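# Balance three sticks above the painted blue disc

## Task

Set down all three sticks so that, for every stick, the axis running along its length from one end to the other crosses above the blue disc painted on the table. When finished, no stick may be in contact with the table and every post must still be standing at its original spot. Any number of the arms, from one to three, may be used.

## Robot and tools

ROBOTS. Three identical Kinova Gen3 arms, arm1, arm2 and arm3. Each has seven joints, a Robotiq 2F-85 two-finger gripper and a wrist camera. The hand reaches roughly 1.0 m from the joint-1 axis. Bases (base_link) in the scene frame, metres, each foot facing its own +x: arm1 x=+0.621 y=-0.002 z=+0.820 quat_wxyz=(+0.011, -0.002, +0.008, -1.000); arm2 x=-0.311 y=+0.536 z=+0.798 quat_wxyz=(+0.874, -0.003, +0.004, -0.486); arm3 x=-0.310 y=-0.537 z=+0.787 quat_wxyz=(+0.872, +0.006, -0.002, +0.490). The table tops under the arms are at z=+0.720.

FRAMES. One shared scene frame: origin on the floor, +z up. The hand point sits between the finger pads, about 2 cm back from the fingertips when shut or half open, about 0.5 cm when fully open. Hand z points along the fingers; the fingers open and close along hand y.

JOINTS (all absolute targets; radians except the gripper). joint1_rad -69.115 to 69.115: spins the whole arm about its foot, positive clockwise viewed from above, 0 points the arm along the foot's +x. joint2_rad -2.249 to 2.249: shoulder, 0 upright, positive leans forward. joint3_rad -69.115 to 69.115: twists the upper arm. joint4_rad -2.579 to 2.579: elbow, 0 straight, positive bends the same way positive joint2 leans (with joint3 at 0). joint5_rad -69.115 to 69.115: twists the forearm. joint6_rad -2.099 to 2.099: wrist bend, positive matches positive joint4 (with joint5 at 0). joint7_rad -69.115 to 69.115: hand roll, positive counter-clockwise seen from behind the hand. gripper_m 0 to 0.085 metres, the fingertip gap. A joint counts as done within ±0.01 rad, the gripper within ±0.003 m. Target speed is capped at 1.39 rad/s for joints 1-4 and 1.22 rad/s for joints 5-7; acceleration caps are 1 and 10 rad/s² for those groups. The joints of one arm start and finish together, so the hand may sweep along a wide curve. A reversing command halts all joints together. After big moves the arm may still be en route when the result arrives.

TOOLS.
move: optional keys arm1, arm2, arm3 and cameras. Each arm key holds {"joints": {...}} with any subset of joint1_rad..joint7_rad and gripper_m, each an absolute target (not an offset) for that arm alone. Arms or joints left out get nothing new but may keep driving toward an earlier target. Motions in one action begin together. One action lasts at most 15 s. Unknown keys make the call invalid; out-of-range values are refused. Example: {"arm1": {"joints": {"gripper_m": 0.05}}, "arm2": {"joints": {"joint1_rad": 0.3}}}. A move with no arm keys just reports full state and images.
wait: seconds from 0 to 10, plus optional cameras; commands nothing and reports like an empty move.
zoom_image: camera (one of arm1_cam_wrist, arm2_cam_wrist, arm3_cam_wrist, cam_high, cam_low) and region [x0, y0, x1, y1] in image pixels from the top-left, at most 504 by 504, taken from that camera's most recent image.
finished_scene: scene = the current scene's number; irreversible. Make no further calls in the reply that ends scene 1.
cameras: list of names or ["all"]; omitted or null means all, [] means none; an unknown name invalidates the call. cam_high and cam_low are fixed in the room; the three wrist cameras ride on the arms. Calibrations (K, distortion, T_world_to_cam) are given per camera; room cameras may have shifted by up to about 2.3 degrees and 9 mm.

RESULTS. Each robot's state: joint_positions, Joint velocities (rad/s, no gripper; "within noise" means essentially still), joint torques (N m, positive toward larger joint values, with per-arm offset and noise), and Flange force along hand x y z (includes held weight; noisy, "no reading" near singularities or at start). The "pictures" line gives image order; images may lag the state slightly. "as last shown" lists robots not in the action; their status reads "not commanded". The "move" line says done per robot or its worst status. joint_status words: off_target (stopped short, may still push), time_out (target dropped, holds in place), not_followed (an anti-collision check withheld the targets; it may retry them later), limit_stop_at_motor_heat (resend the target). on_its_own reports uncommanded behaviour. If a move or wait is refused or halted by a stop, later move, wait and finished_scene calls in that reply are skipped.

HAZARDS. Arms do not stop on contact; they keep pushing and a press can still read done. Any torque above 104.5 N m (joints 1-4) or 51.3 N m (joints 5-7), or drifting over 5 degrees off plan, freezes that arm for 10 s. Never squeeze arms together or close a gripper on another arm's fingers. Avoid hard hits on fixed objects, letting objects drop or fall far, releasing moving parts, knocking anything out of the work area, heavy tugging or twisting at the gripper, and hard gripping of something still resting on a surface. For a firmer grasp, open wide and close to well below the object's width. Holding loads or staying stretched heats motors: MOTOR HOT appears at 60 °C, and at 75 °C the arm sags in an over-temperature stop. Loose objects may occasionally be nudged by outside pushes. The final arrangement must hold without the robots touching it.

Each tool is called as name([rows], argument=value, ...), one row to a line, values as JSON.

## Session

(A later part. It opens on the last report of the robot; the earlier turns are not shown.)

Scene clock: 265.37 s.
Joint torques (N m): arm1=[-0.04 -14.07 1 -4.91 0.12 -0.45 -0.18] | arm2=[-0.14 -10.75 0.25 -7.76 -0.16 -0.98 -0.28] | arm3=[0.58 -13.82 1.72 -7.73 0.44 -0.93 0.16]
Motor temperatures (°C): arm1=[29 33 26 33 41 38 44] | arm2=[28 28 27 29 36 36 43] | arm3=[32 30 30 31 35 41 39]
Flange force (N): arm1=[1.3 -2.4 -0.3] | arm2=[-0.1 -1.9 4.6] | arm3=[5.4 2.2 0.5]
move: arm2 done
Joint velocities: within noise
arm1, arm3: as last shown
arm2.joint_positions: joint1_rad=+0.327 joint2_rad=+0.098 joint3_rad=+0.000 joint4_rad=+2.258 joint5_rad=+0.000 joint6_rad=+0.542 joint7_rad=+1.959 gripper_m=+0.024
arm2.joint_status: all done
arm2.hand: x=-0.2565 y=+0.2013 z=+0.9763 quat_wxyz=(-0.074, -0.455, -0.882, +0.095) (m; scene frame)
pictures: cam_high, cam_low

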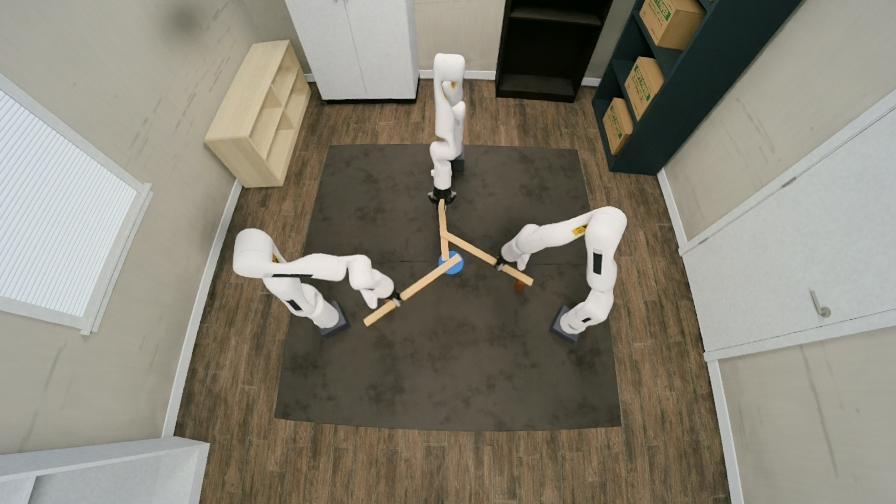

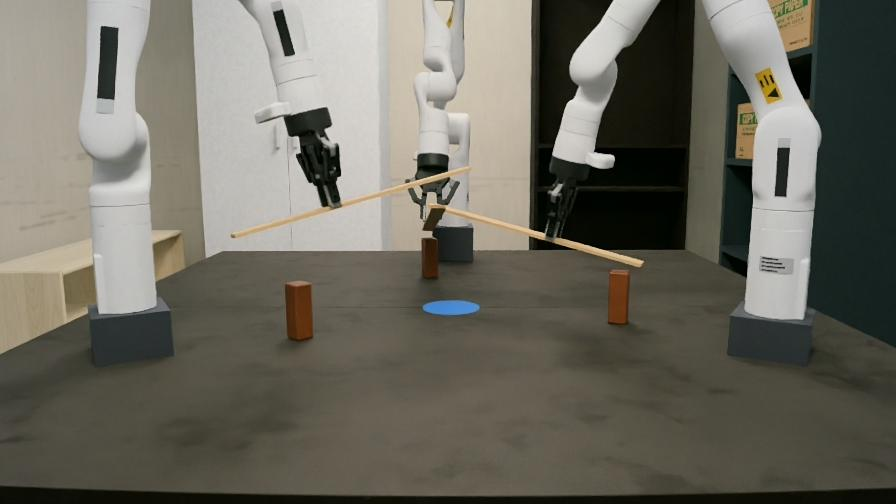

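move(arm2={"joints":{"joint1_rad":0.2384,"joint2_rad":0.4488,"joint4_rad":2.1098,"joint6_rad":0.3396,"joint7_rad":1.8705}}, cameras=["cam_high","cam_low"])

zoom_image(camera="cam_high", region=[380, 180, 580, 330])

zoom_image(camera="cam_low", region=[280, 150, 660, 350])

Scene clock: 281.50 s.
Joint torques (N m): arm1=[-0.03 -14.08 1.03 -4.91 0.11 -0.43 -0.17] | arm2=[-0.11 -16.17 0.41 -6.26 -0.17 -0.97 -0.26] | arm3=[0.62 -13.92 1.8 -7.73 0.4 -0.95 0.12]
Motor temperatures (°C): arm1=[29 33 26 33 41 38 44] | arm2=[28 28 27 29 36 36 43] | arm3=[32 30 30 31 35 41 39]
Flange force (N): arm1=[1.4 -2.3 -0.2] | arm2=[0.5 -1.7 4.3] | arm3=[5.3 2.1 0.7]
move: arm2 done
Joint velocities: within noise
arm1, arm3: as last shown
arm2.joint_positions: joint1_rad=+0.238 joint2_rad=+0.449 joint3_rad=+0.000 joint4_rad=+2.110 joint5_rad=+0.000 joint6_rad=+0.340 joint7_rad=+1.870 gripper_m=+0.024
arm2.joint_status: all done
arm2.hand: x=-0.1991 y=+0.1195 z=+0.8959 quat_wxyz=(-0.082, -0.455, -0.882, +0.088) (m; scene frame)
pictures: cam_high, cam_low

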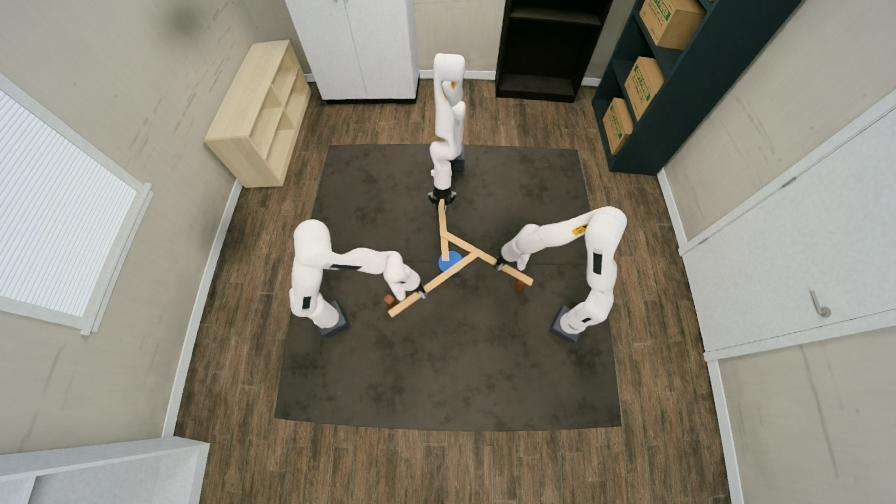

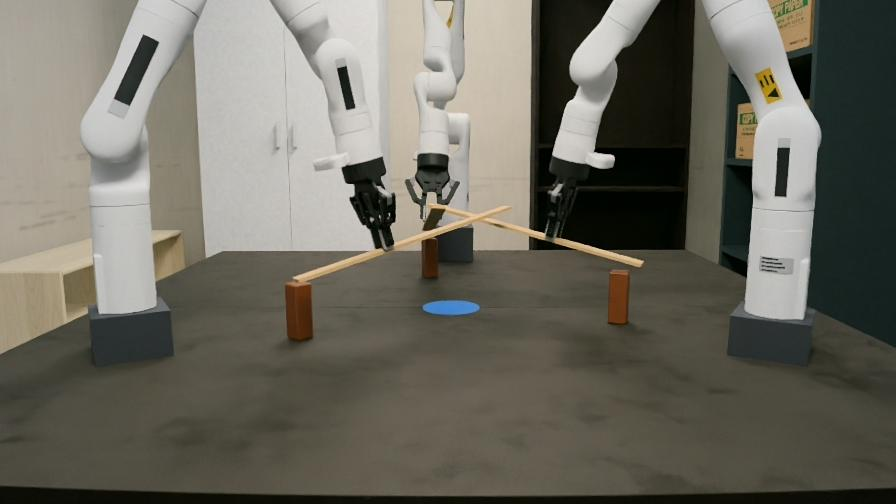

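Scaled by 2.520 from the camera's 896x504 image, which has a finer 1280x720 frame.

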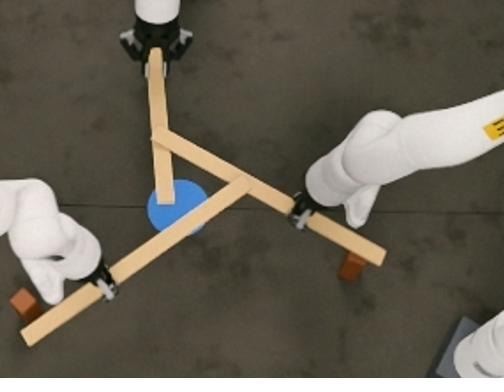

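Scaled by 1.326 from the camera's 896x504 image, which has a finer 1280x720 frame.

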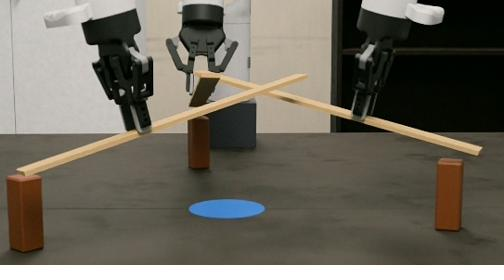

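move(arm2={"joints":{"joint1_rad":0.0900,"joint2_rad":0.4209,"joint4_rad":2.1603,"joint6_rad":0.3221,"joint7_rad":1.7221}}, cameras=["cam_high","cam_low"])

zoom_image(camera="cam_high", region=[380, 180, 580, 330])

zoom_image(camera="cam_low", region=[280, 150, 660, 350])

Scene clock: 313.10 s.
Joint torques (N m): arm1=[-0.06 -14.06 1.05 -4.93 0.13 -0.46 -0.18] | arm2=[-0.1 -15.47 0.35 -6.05 -0.18 -0.96 -0.28] | arm3=[0.69 -13.8 1.77 -7.69 0.38 -0.96 0.13]
Motor temperatures (°C): arm1=[29 33 26 33 40 38 44] | arm2=[28 28 27 29 36 36 43] | arm3=[32 31 30 31 35 41 39]
Flange force (N): arm1=[1.4 -2.5 -0.3] | arm2=[0.2 -1.8 4.4] | arm3=[5.2 2.4 0.3]
move: arm2 done
Joint velocities: within noise
arm1, arm3: as last shown
arm2.joint_positions: joint1_rad=+0.090 joint2_rad=+0.421 joint3_rad=+0.000 joint4_rad=+2.160 joint5_rad=+0.000 joint6_rad=+0.322 joint7_rad=+1.722 gripper_m=+0.024
arm2.joint_status: all done
arm2.hand: x=-0.1468 y=+0.1567 z=+0.8961 quat_wxyz=(-0.092, -0.456, -0.882, +0.072) (m; scene frame)
pictures: cam_high, cam_low

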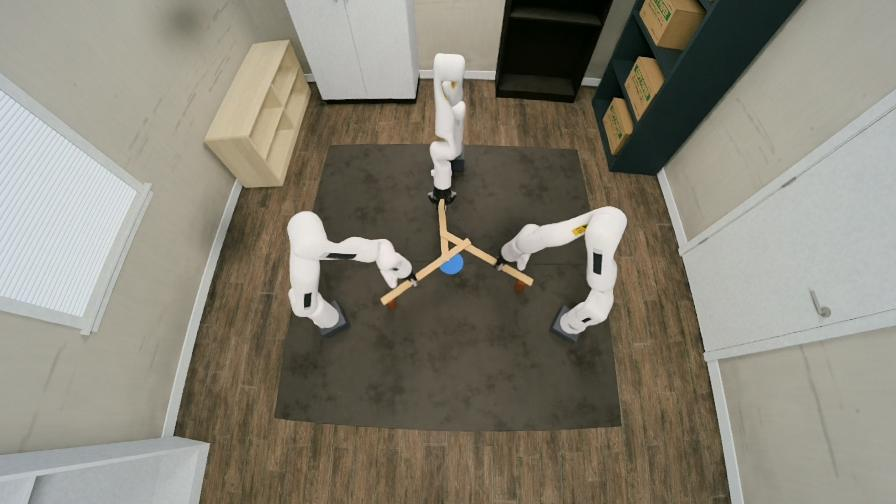

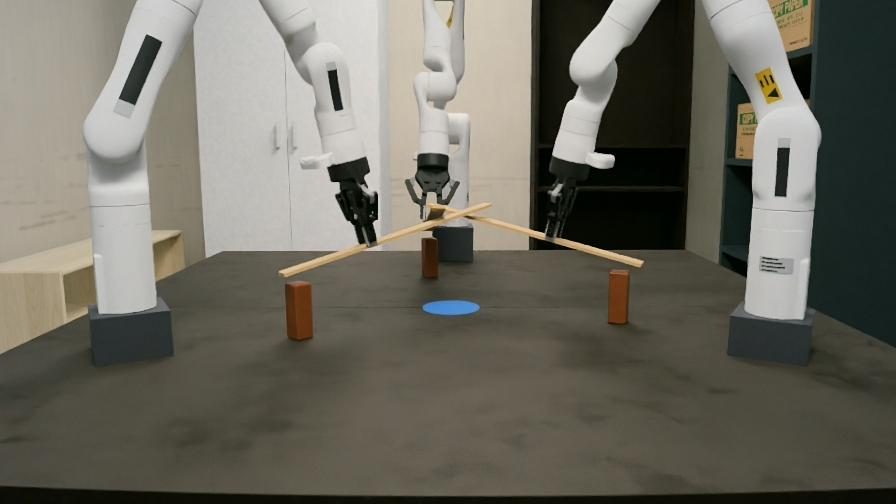

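Scaled by 2.520 from the camera's 896x504 image, which has a finer 1280x720 frame.

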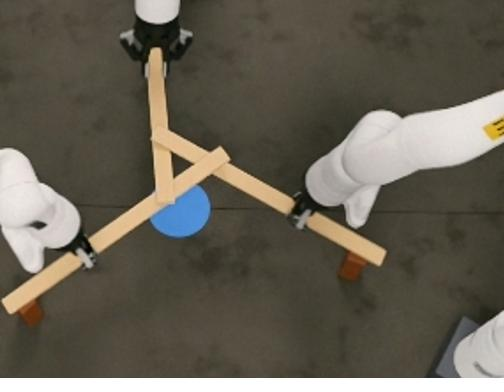

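Scaled by 1.326 from the camera's 896x504 image, which has a finer 1280x720 frame.

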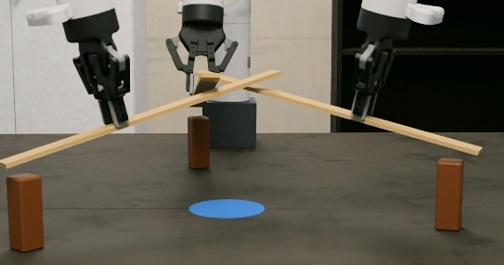

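move(arm1={"joints":{"joint1_rad":0.0736,"joint2_rad":0.6162,"joint4_rad":2.0589,"joint6_rad":0.3559,"joint7_rad":1.7118}}, arm2={"joints":{"joint1_rad":0.0927,"joint2_rad":0.538,"joint4_rad":2.0853,"joint6_rad":0.4075,"joint7_rad":1.7398}}, arm3={"joints":{"joint1_rad":0.0287,"joint2_rad":0.5477,"joint4_rad":2.0245,"joint6_rad":0.4589,"joint7_rad":1.7091}}, cameras=["cam_high","cam_low"])

zoom_image(camera="cam_high", region=[380, 180, 580, 330])

zoom_image(camera="cam_low", region=[270, 180, 490, 350])

zoom_image(camera="cam_low", region=[420, 180, 660, 350])

Scene clock: 368.47 s.
Joint torques (N m): arm1=[-1.15 -14.49 -0.22 -5.49 -0.01 -0.93 -0.07] | arm2=[-0.06 -20.07 0.45 -6.73 -0.23 -0.75 -0.3] | arm3=[1.32 0.84 2.69 -5.17 0.83 -3.04 0.15]
Motor temperatures (°C): arm1=[29 34 26 33 40 38 44] | arm2=[28 28 27 29 36 36 43] | arm3=[32 31 30 31 35 41 39]
Flange force (N): arm1=[4.2 -3.4 -5.6] | arm2=[0.5 -1.3 12.3] | arm3=[12.4 6.1 -46.6]
move: arm1 done; arm2 done; arm3 done
Joint velocities: within noise
arm1.joint_positions: joint1_rad=+0.074 joint2_rad=+0.616 joint3_rad=+0.000 joint4_rad=+2.059 joint5_rad=+0.000 joint6_rad=+0.356 joint7_rad=+1.712 gripper_m=+0.024
arm1.joint_status: all done
arm1.hand: x=+0.2045 y=+0.0444 z=+0.8608 quat_wxyz=(+0.014, -0.997, -0.045, +0.057) (m; scene frame)
arm2.joint_positions: joint1_rad=+0.093 joint2_rad=+0.538 joint3_rad=+0.000 joint4_rad=+2.085 joint5_rad=+0.000 joint6_rad=+0.408 joint7_rad=+1.740 gripper_m=+0.024
arm2.joint_status: all done
arm2.hand: x=-0.1512 y=+0.1623 z=+0.8597 quat_wxyz=(-0.040, -0.452, -0.891, +0.036) (m; scene frame)
arm3.joint_positions: joint1_rad=+0.029 joint2_rad=+0.548 joint3_rad=+0.000 joint4_rad=+2.024 joint5_rad=+0.000 joint6_rad=+0.459 joint7_rad=+1.709 gripper_m=+0.025
arm3.joint_status: all done
arm3.hand: x=-0.0588 y=-0.1966 z=+0.8598 quat_wxyz=(-0.052, +0.536, -0.842, -0.029) (m; scene frame)
pictures: cam_high, cam_low

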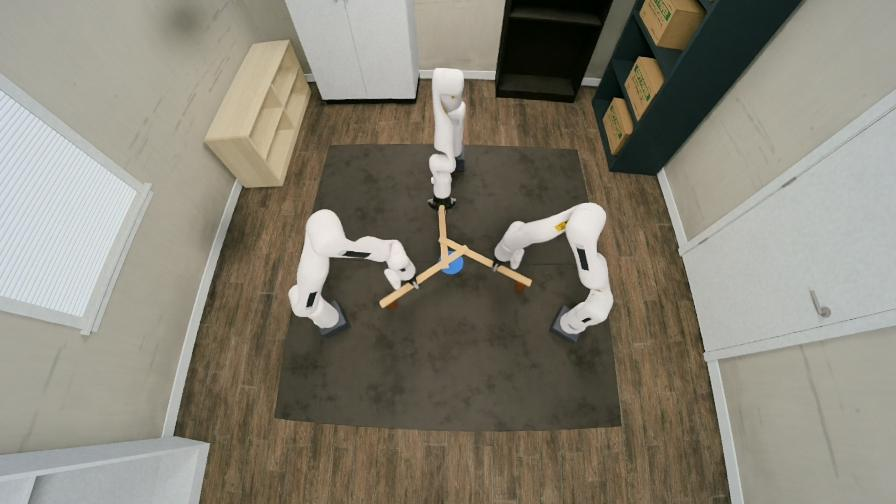

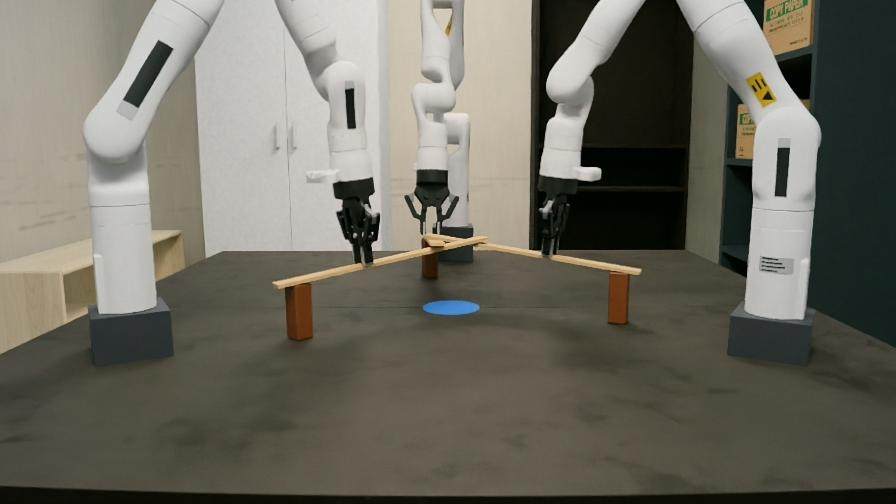

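Scaled by 2.520 from the camera's 896x504 image, which has a finer 1280x720 frame.

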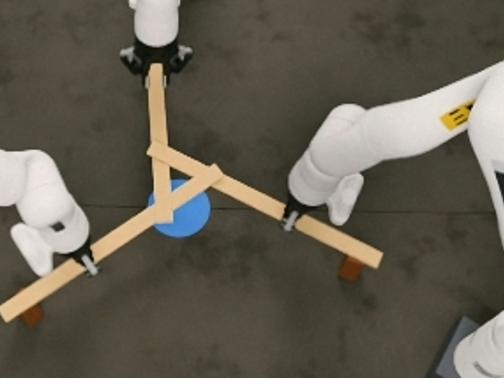

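Scaled by 2.291 from the camera's 896x504 image, which has a finer 1280x720 frame.

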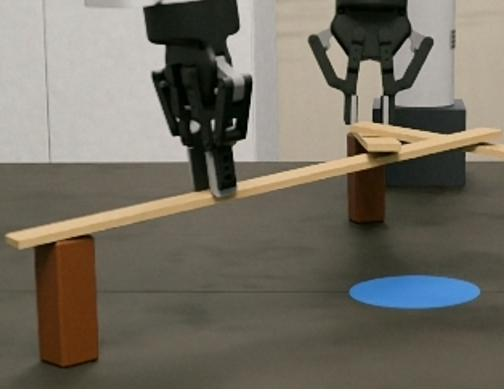

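Scaled by 2.100 from the camera's 896x504 image, which has a finer 1280x720 frame.

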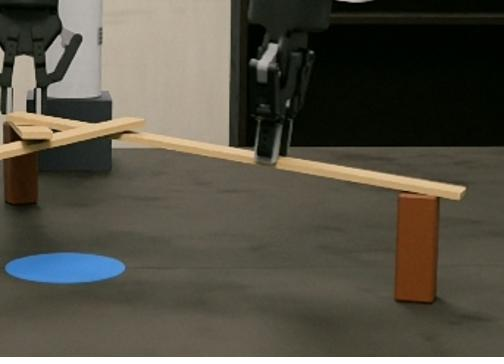

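move(arm3={"joints":{"joint2_rad":0.5387}}, cameras=[])

Scene clock: 379.30 s.
Joint torques (N m): arm1=[-1.79 -9.08 -0.95 -4.78 -0.09 -1.46 -0.04] | arm2=[-0.25 -15.95 0.32 -7.48 -0.16 -2.02 -0.27] | arm3=[-0.28 -19.18 0.87 -11.96 0.15 -2.98 0.16]
Motor temperatures (°C): arm1=[29 34 26 33 40 38 44] | arm2=[28 28 27 29 36 36 43] | arm3=[32 31 30 31 35 41 39]
Flange force (N): arm1=[5.8 -4.4 -20.8] | arm2=[4.6 -0.7 -1.5] | arm3=[11.9 2.0 4.1]
move: arm3 done
Joint velocities: within noise
arm1, arm2: as last shown
arm2.hand: x=-0.1512 y=+0.1622 z=+0.8598 quat_wxyz=(-0.040, -0.452, -0.891, +0.036) (m; scene frame)
arm3.joint_positions: joint1_rad=+0.029 joint2_rad=+0.539 joint3_rad=+0.000 joint4_rad=+2.025 joint5_rad=+0.000 joint6_rad=+0.459 joint7_rad=+1.709 gripper_m=+0.025
arm3.joint_status: all done
arm3.hand: x=-0.0577 y=-0.1950 z=+0.8636 quat_wxyz=(-0.056, +0.536, -0.842, -0.030) (m; scene frame)
pictures: none
No camera images: "cameras" was empty.

move(arm1={"joints":{"joint2_rad":0.6107}}, cameras=["cam_low"])

Scene clock: 383.53 s.
Joint torques (N m): arm1=[-0.77 -17.21 0.27 -6.68 0.08 -1.18 -0.04] | arm2=[-1 -12.69 -0.61 -6 -0.26 -1.78 -0.19] | arm3=[0.15 -17.41 1.29 -9.46 0.24 -1.68 0.12]
Motor temperatures (°C): arm1=[29 33 26 33 40 38 44] | arm2=[28 28 27 29 36 36 43] | arm3=[32 31 30 31 35 41 39]
Flange force (N): arm1=[4.7 -2.3 0.9] | arm2=[4.1 -2.5 -9.5] | arm3=[8.4 2.2 2.5]
move: arm1 done
Joint velocities: within noise
arm1.joint_positions: joint1_rad=+0.074 joint2_rad=+0.611 joint3_rad=+0.000 joint4_rad=+2.059 joint5_rad=+0.000 joint6_rad=+0.356 joint7_rad=+1.712 gripper_m=+0.024
arm1.joint_status: all done
arm1.hand: x=+0.2032 y=+0.0444 z=+0.8631 quat_wxyz=(+0.014, -0.997, -0.045, +0.060) (m; scene frame)
arm2, arm3: as last shown
arm2.hand: x=-0.1512 y=+0.1622 z=+0.8597 quat_wxyz=(-0.040, -0.452, -0.891, +0.036) (m; scene frame)
arm3.joint_positions: joint1_rad=+0.029 joint2_rad=+0.539 joint3_rad=+0.000 joint4_rad=+2.024 joint5_rad=+0.000 joint6_rad=+0.459 joint7_rad=+1.709 gripper_m=+0.025
pictures: cam_low

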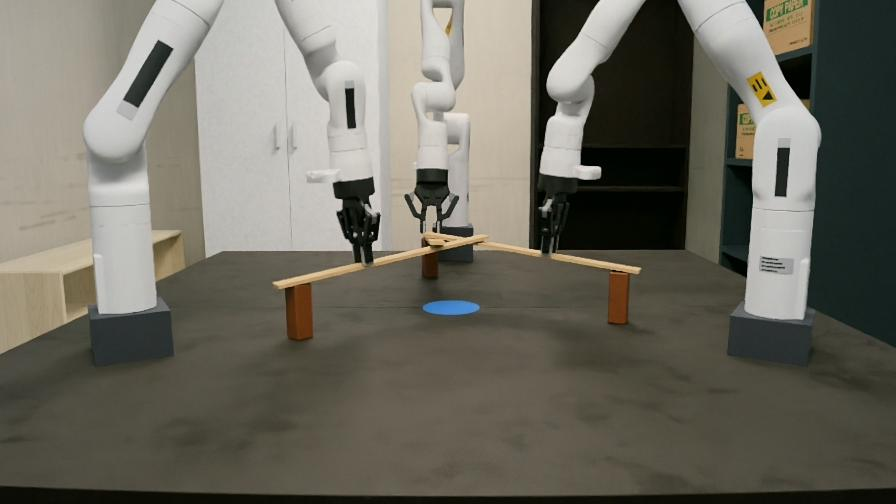

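move(arm2={"joints":{"joint2_rad":0.5340}}, cameras=["cam_low"])

zoom_image(camera="cam_low", region=[270, 180, 490, 350])

zoom_image(camera="cam_low", region=[420, 180, 660, 350])

Scene clock: 389.27 s.
Joint torques (N m): arm1=[-0.14 -15.7 0.93 -4.54 0.15 -0.11 -0.13] | arm2=[-0.16 -16.86 0.25 -5.48 -0.18 -0.6 -0.22] | arm3=[0.35 -15.71 1.56 -7.33 0.46 -0.59 0.23]
Motor temperatures (°C): arm1=[29 34 26 33 40 38 44] | arm2=[28 28 27 29 36 36 43] | arm3=[32 31 30 31 35 41 39]
Flange force (N): arm1=[1.4 -1.7 -0.4] | arm2=[0.1 -1.4 4.2] | arm3=[5.6 2.4 0.6]
move: arm2 done
Joint velocities: within noise
arm1, arm3: as last shown
arm2.joint_positions: joint1_rad=+0.093 joint2_rad=+0.534 joint3_rad=+0.000 joint4_rad=+2.085 joint5_rad=+0.000 joint6_rad=+0.407 joint7_rad=+1.740 gripper_m=+0.024
arm2.joint_status: all done
arm2.hand: x=-0.1508 y=+0.1614 z=+0.8614 quat_wxyz=(-0.042, -0.452, -0.890, +0.037) (m; scene frame)
arm3.joint_positions: joint1_rad=+0.029 joint2_rad=+0.539 joint3_rad=+0.000 joint4_rad=+2.025 joint5_rad=+0.000 joint6_rad=+0.459 joint7_rad=+1.709 gripper_m=+0.025
pictures: cam_low

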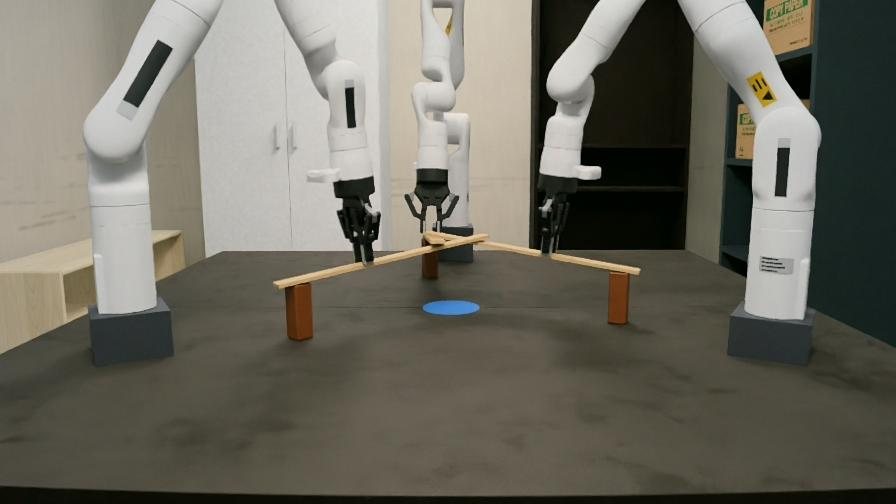

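Scaled by 2.291 from the camera's 896x504 image, which has a finer 1280x720 frame.

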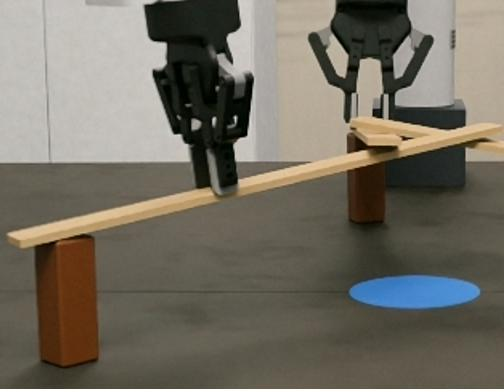

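Scaled by 2.100 from the camera's 896x504 image, which has a finer 1280x720 frame.

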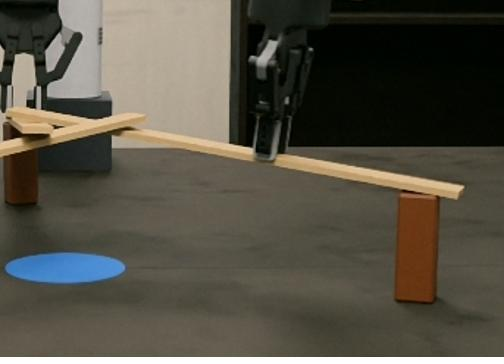

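move(arm1={"joints":{"gripper_m":0.034}}, arm2={"joints":{"gripper_m":0.034}}, arm3={"joints":{"gripper_m":0.034}}, cameras=["cam_low","cam_high"])

zoom_image(camera="cam_high", region=[380, 180, 580, 330])

zoom_image(camera="cam_low", region=[270, 180, 660, 350])

Scene clock: 409.03 s.
Joint torques (N m): arm1=[0.02 -15.38 1.07 -4.32 0.12 -0.01 -0.17] | arm2=[-0.05 -16.53 0.43 -5.19 -0.19 -0.51 -0.27] | arm3=[0.59 -15.43 1.81 -7.18 0.38 -0.5 0.13]
Motor temperatures (°C): arm1=[29 34 26 33 40 38 44] | arm2=[28 28 27 29 36 36 43] | arm3=[32 31 30 31 35 41 39]
Flange force (N): arm1=[1.2 -1.5 -1.0] | arm2=[-0.3 -1.4 3.6] | arm3=[5.6 2.7 0.1]
move: arm1 done; arm2 done; arm3 done
Joint velocities: within noise
arm1.joint_positions: joint1_rad=+0.074 joint2_rad=+0.611 joint3_rad=+0.000 joint4_rad=+2.059 joint5_rad=+0.000 joint6_rad=+0.356 joint7_rad=+1.712 gripper_m=+0.034
arm1.joint_status: all done
arm1.hand: x=+0.2032 y=+0.0444 z=+0.8631 quat_wxyz=(+0.014, -0.997, -0.045, +0.060) (m; scene frame)
arm2.joint_positions: joint1_rad=+0.093 joint2_rad=+0.534 joint3_rad=+0.000 joint4_rad=+2.085 joint5_rad=+0.000 joint6_rad=+0.408 joint7_rad=+1.740 gripper_m=+0.034
arm2.joint_status: all done
arm2.hand: x=-0.1508 y=+0.1615 z=+0.8614 quat_wxyz=(-0.042, -0.452, -0.890, +0.037) (m; scene frame)
arm3.joint_positions: joint1_rad=+0.029 joint2_rad=+0.539 joint3_rad=+0.000 joint4_rad=+2.025 joint5_rad=+0.000 joint6_rad=+0.459 joint7_rad=+1.709 gripper_m=+0.034
arm3.joint_status: all done
arm3.hand: x=-0.0577 y=-0.1950 z=+0.8636 quat_wxyz=(-0.056, +0.536, -0.842, -0.030) (m; scene frame)
pictures: cam_high, cam_low

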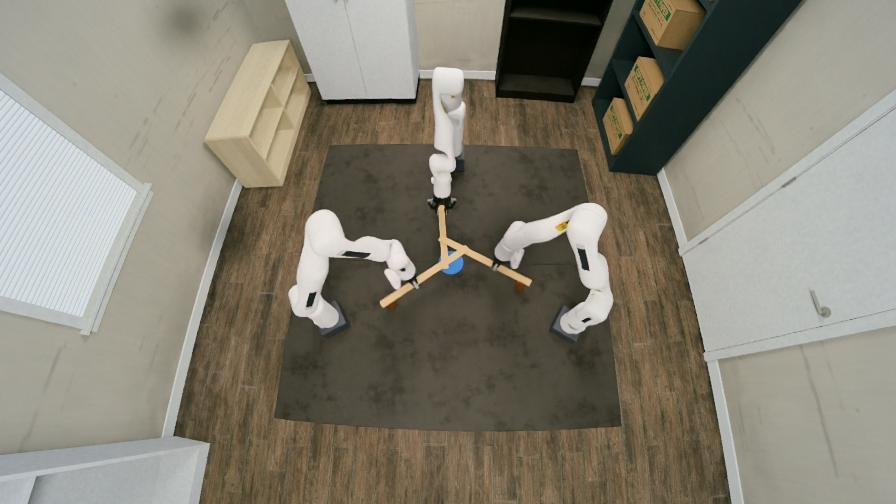

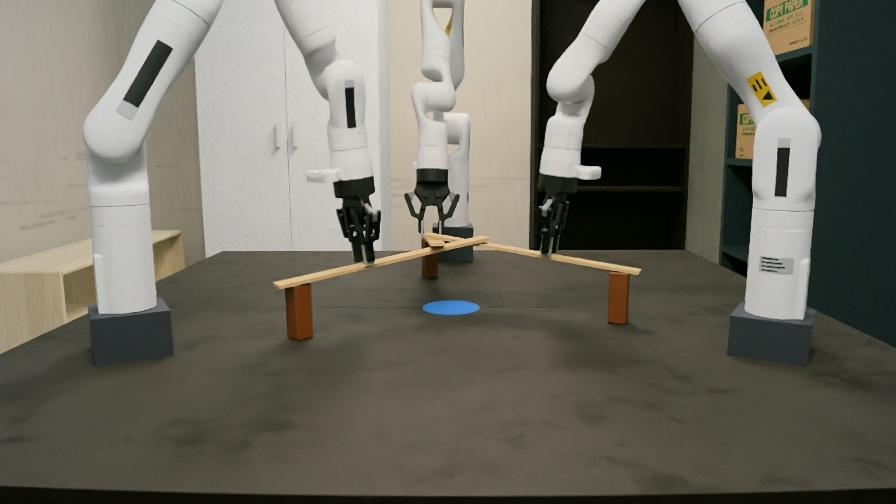

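Scaled by 2.520 from the camera's 896x504 image, which has a finer 1280x720 frame.

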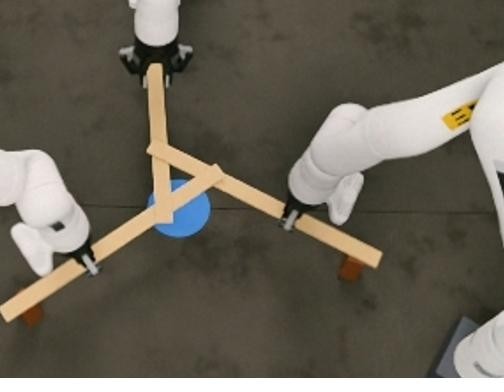

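Scaled by 1.292 from the camera's 896x504 image, which has a finer 1280x720 frame.

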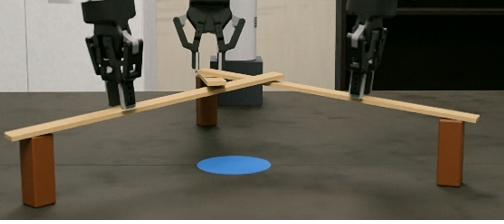

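move(arm1={"joints":{"gripper_m":0.06}}, arm2={"joints":{"gripper_m":0.06}}, arm3={"joints":{"gripper_m":0.06}}, cameras=[])

move(arm1={"joints":{"joint2_rad":0.4018,"joint4_rad":1.9649,"joint6_rad":0.6643}}, arm2={"joints":{"joint2_rad":0.3317,"joint4_rad":1.9690,"joint6_rad":0.7301}}, arm3={"joints":{"joint2_rad":0.3549,"joint4_rad":1.9062,"joint6_rad":0.7700}}, cameras=["cam_high","cam_low"])

zoom_image(camera="cam_high", region=[380, 180, 580, 330])

zoom_image(camera="cam_low", region=[270, 180, 660, 350])

Scene clock: 418.63 s.
Joint torques (N m): arm1=[-0.03 -15.37 1.07 -4.31 0.13 -0.02 -0.17] | arm2=[-0.04 -16.54 0.42 -5.16 -0.19 -0.5 -0.28] | arm3=[0.62 -15.42 1.84 -7.13 0.39 -0.52 0.15]
Motor temperatures (°C): arm1=[29 34 26 33 40 38 44] | arm2=[28 29 27 29 36 36 43] | arm3=[32 31 30 31 35 41 39]
Flange force (N): arm1=[1.1 -1.6 -1.0] | arm2=[-0.4 -1.4 3.6] | arm3=[5.4 2.8 0.0]
move: arm1 done; arm2 done; arm3 done
Joint velocities: within noise
arm1.joint_positions: joint1_rad=+0.074 joint2_rad=+0.611 joint3_rad=+0.000 joint4_rad=+2.059 joint5_rad=+0.000 joint6_rad=+0.356 joint7_rad=+1.712 gripper_m=+0.060
arm1.joint_status: all done
arm1.hand: x=+0.2032 y=+0.0444 z=+0.8631 quat_wxyz=(+0.014, -0.997, -0.045, +0.060) (m; scene frame)
arm2.joint_positions: joint1_rad=+0.093 joint2_rad=+0.534 joint3_rad=+0.000 joint4_rad=+2.085 joint5_rad=+0.000 joint6_rad=+0.408 joint7_rad=+1.740 gripper_m=+0.060
arm2.joint_status: all done
arm2.hand: x=-0.1508 y=+0.1615 z=+0.8614 quat_wxyz=(-0.042, -0.452, -0.890, +0.037) (m; scene frame)
arm3.joint_positions: joint1_rad=+0.029 joint2_rad=+0.539 joint3_rad=+0.000 joint4_rad=+2.025 joint5_rad=+0.000 joint6_rad=+0.459 joint7_rad=+1.709 gripper_m=+0.060
arm3.joint_status: all done
arm3.hand: x=-0.0577 y=-0.1950 z=+0.8636 quat_wxyz=(-0.056, +0.536, -0.842, -0.030) (m; scene frame)
pictures: none
No camera images: "cameras" was empty.

Scene clock: 419.87 s.
Joint torques (N m): arm1=[-0.02 -13.92 0.98 -6.48 0.13 0.01 -0.19] | arm2=[-0.06 -15.11 0.3 -7.54 -0.16 -0.49 -0.24] | arm3=[0.65 -14.1 1.79 -9.04 0.37 -0.46 0.13]
Motor temperatures (°C): arm1=[29 34 26 33 40 38 44] | arm2=[28 29 27 29 36 36 43] | arm3=[32 31 30 31 35 41 39]
Flange force (N): arm1=[1.2 -1.2 -0.5] | arm2=[-0.8 -1.2 3.3] | arm3=[5.1 3.4 1.6]
move: arm1 done; arm2 done; arm3 done
Joint velocities: within noise
arm1.joint_positions: joint1_rad=+0.074 joint2_rad=+0.402 joint3_rad=+0.000 joint4_rad=+1.965 joint5_rad=+0.000 joint6_rad=+0.664 joint7_rad=+1.712 gripper_m=+0.060
arm1.joint_status: all done
arm1.hand: x=+0.2051 y=+0.0427 z=+0.9608 quat_wxyz=(+0.014, -0.997, -0.045, +0.057) (m; scene frame)
arm2.joint_positions: joint1_rad=+0.093 joint2_rad=+0.332 joint3_rad=+0.000 joint4_rad=+1.969 joint5_rad=+0.000 joint6_rad=+0.730 joint7_rad=+1.740 gripper_m=+0.060
arm2.joint_status: all done
arm2.hand: x=-0.1502 y=+0.1624 z=+0.9597 quat_wxyz=(-0.040, -0.452, -0.891, +0.036) (m; scene frame)
arm3.joint_positions: joint1_rad=+0.029 joint2_rad=+0.355 joint3_rad=+0.000 joint4_rad=+1.906 joint5_rad=+0.000 joint6_rad=+0.770 joint7_rad=+1.709 gripper_m=+0.060
arm3.joint_status: all done
arm3.hand: x=-0.0585 y=-0.1977 z=+0.9597 quat_wxyz=(-0.052, +0.536, -0.842, -0.029) (m; scene frame)
pictures: cam_high, cam_low

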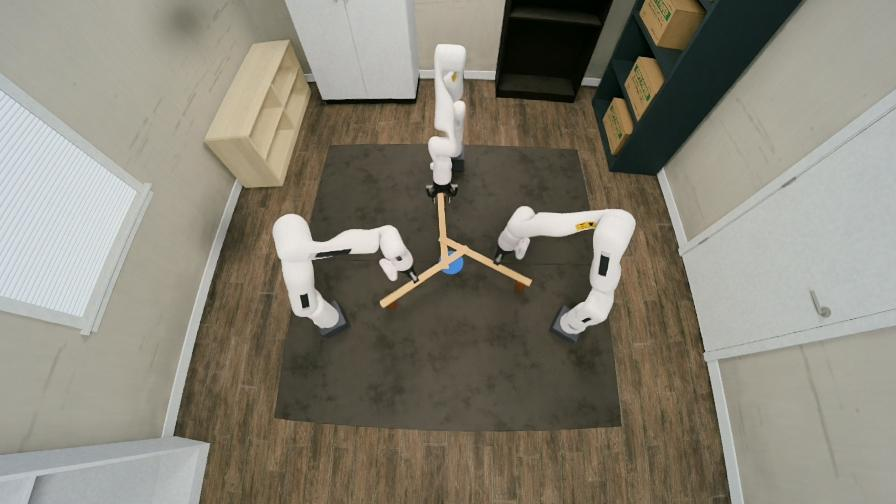

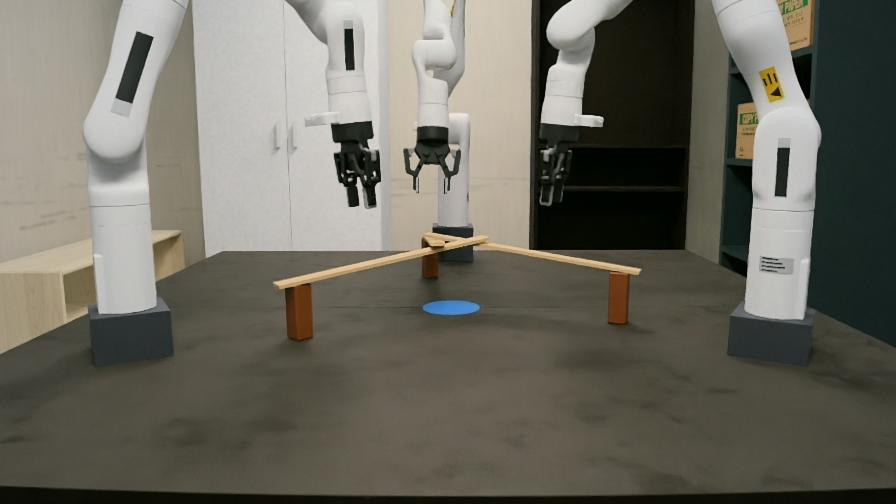

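Scaled by 2.520 from the camera's 896x504 image, which has a finer 1280x720 frame.

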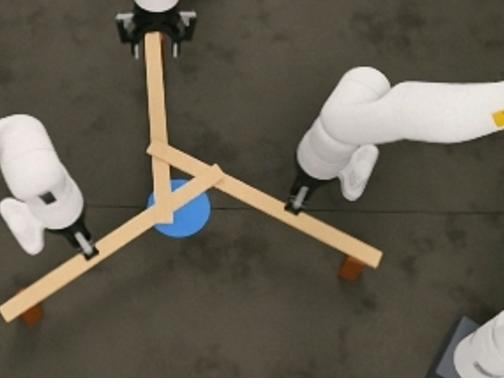

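Scaled by 1.292 from the camera's 896x504 image, which has a finer 1280x720 frame.

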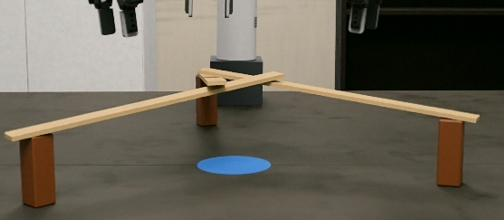

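finished_scene(scene=2)

The scene is finished: the task was done.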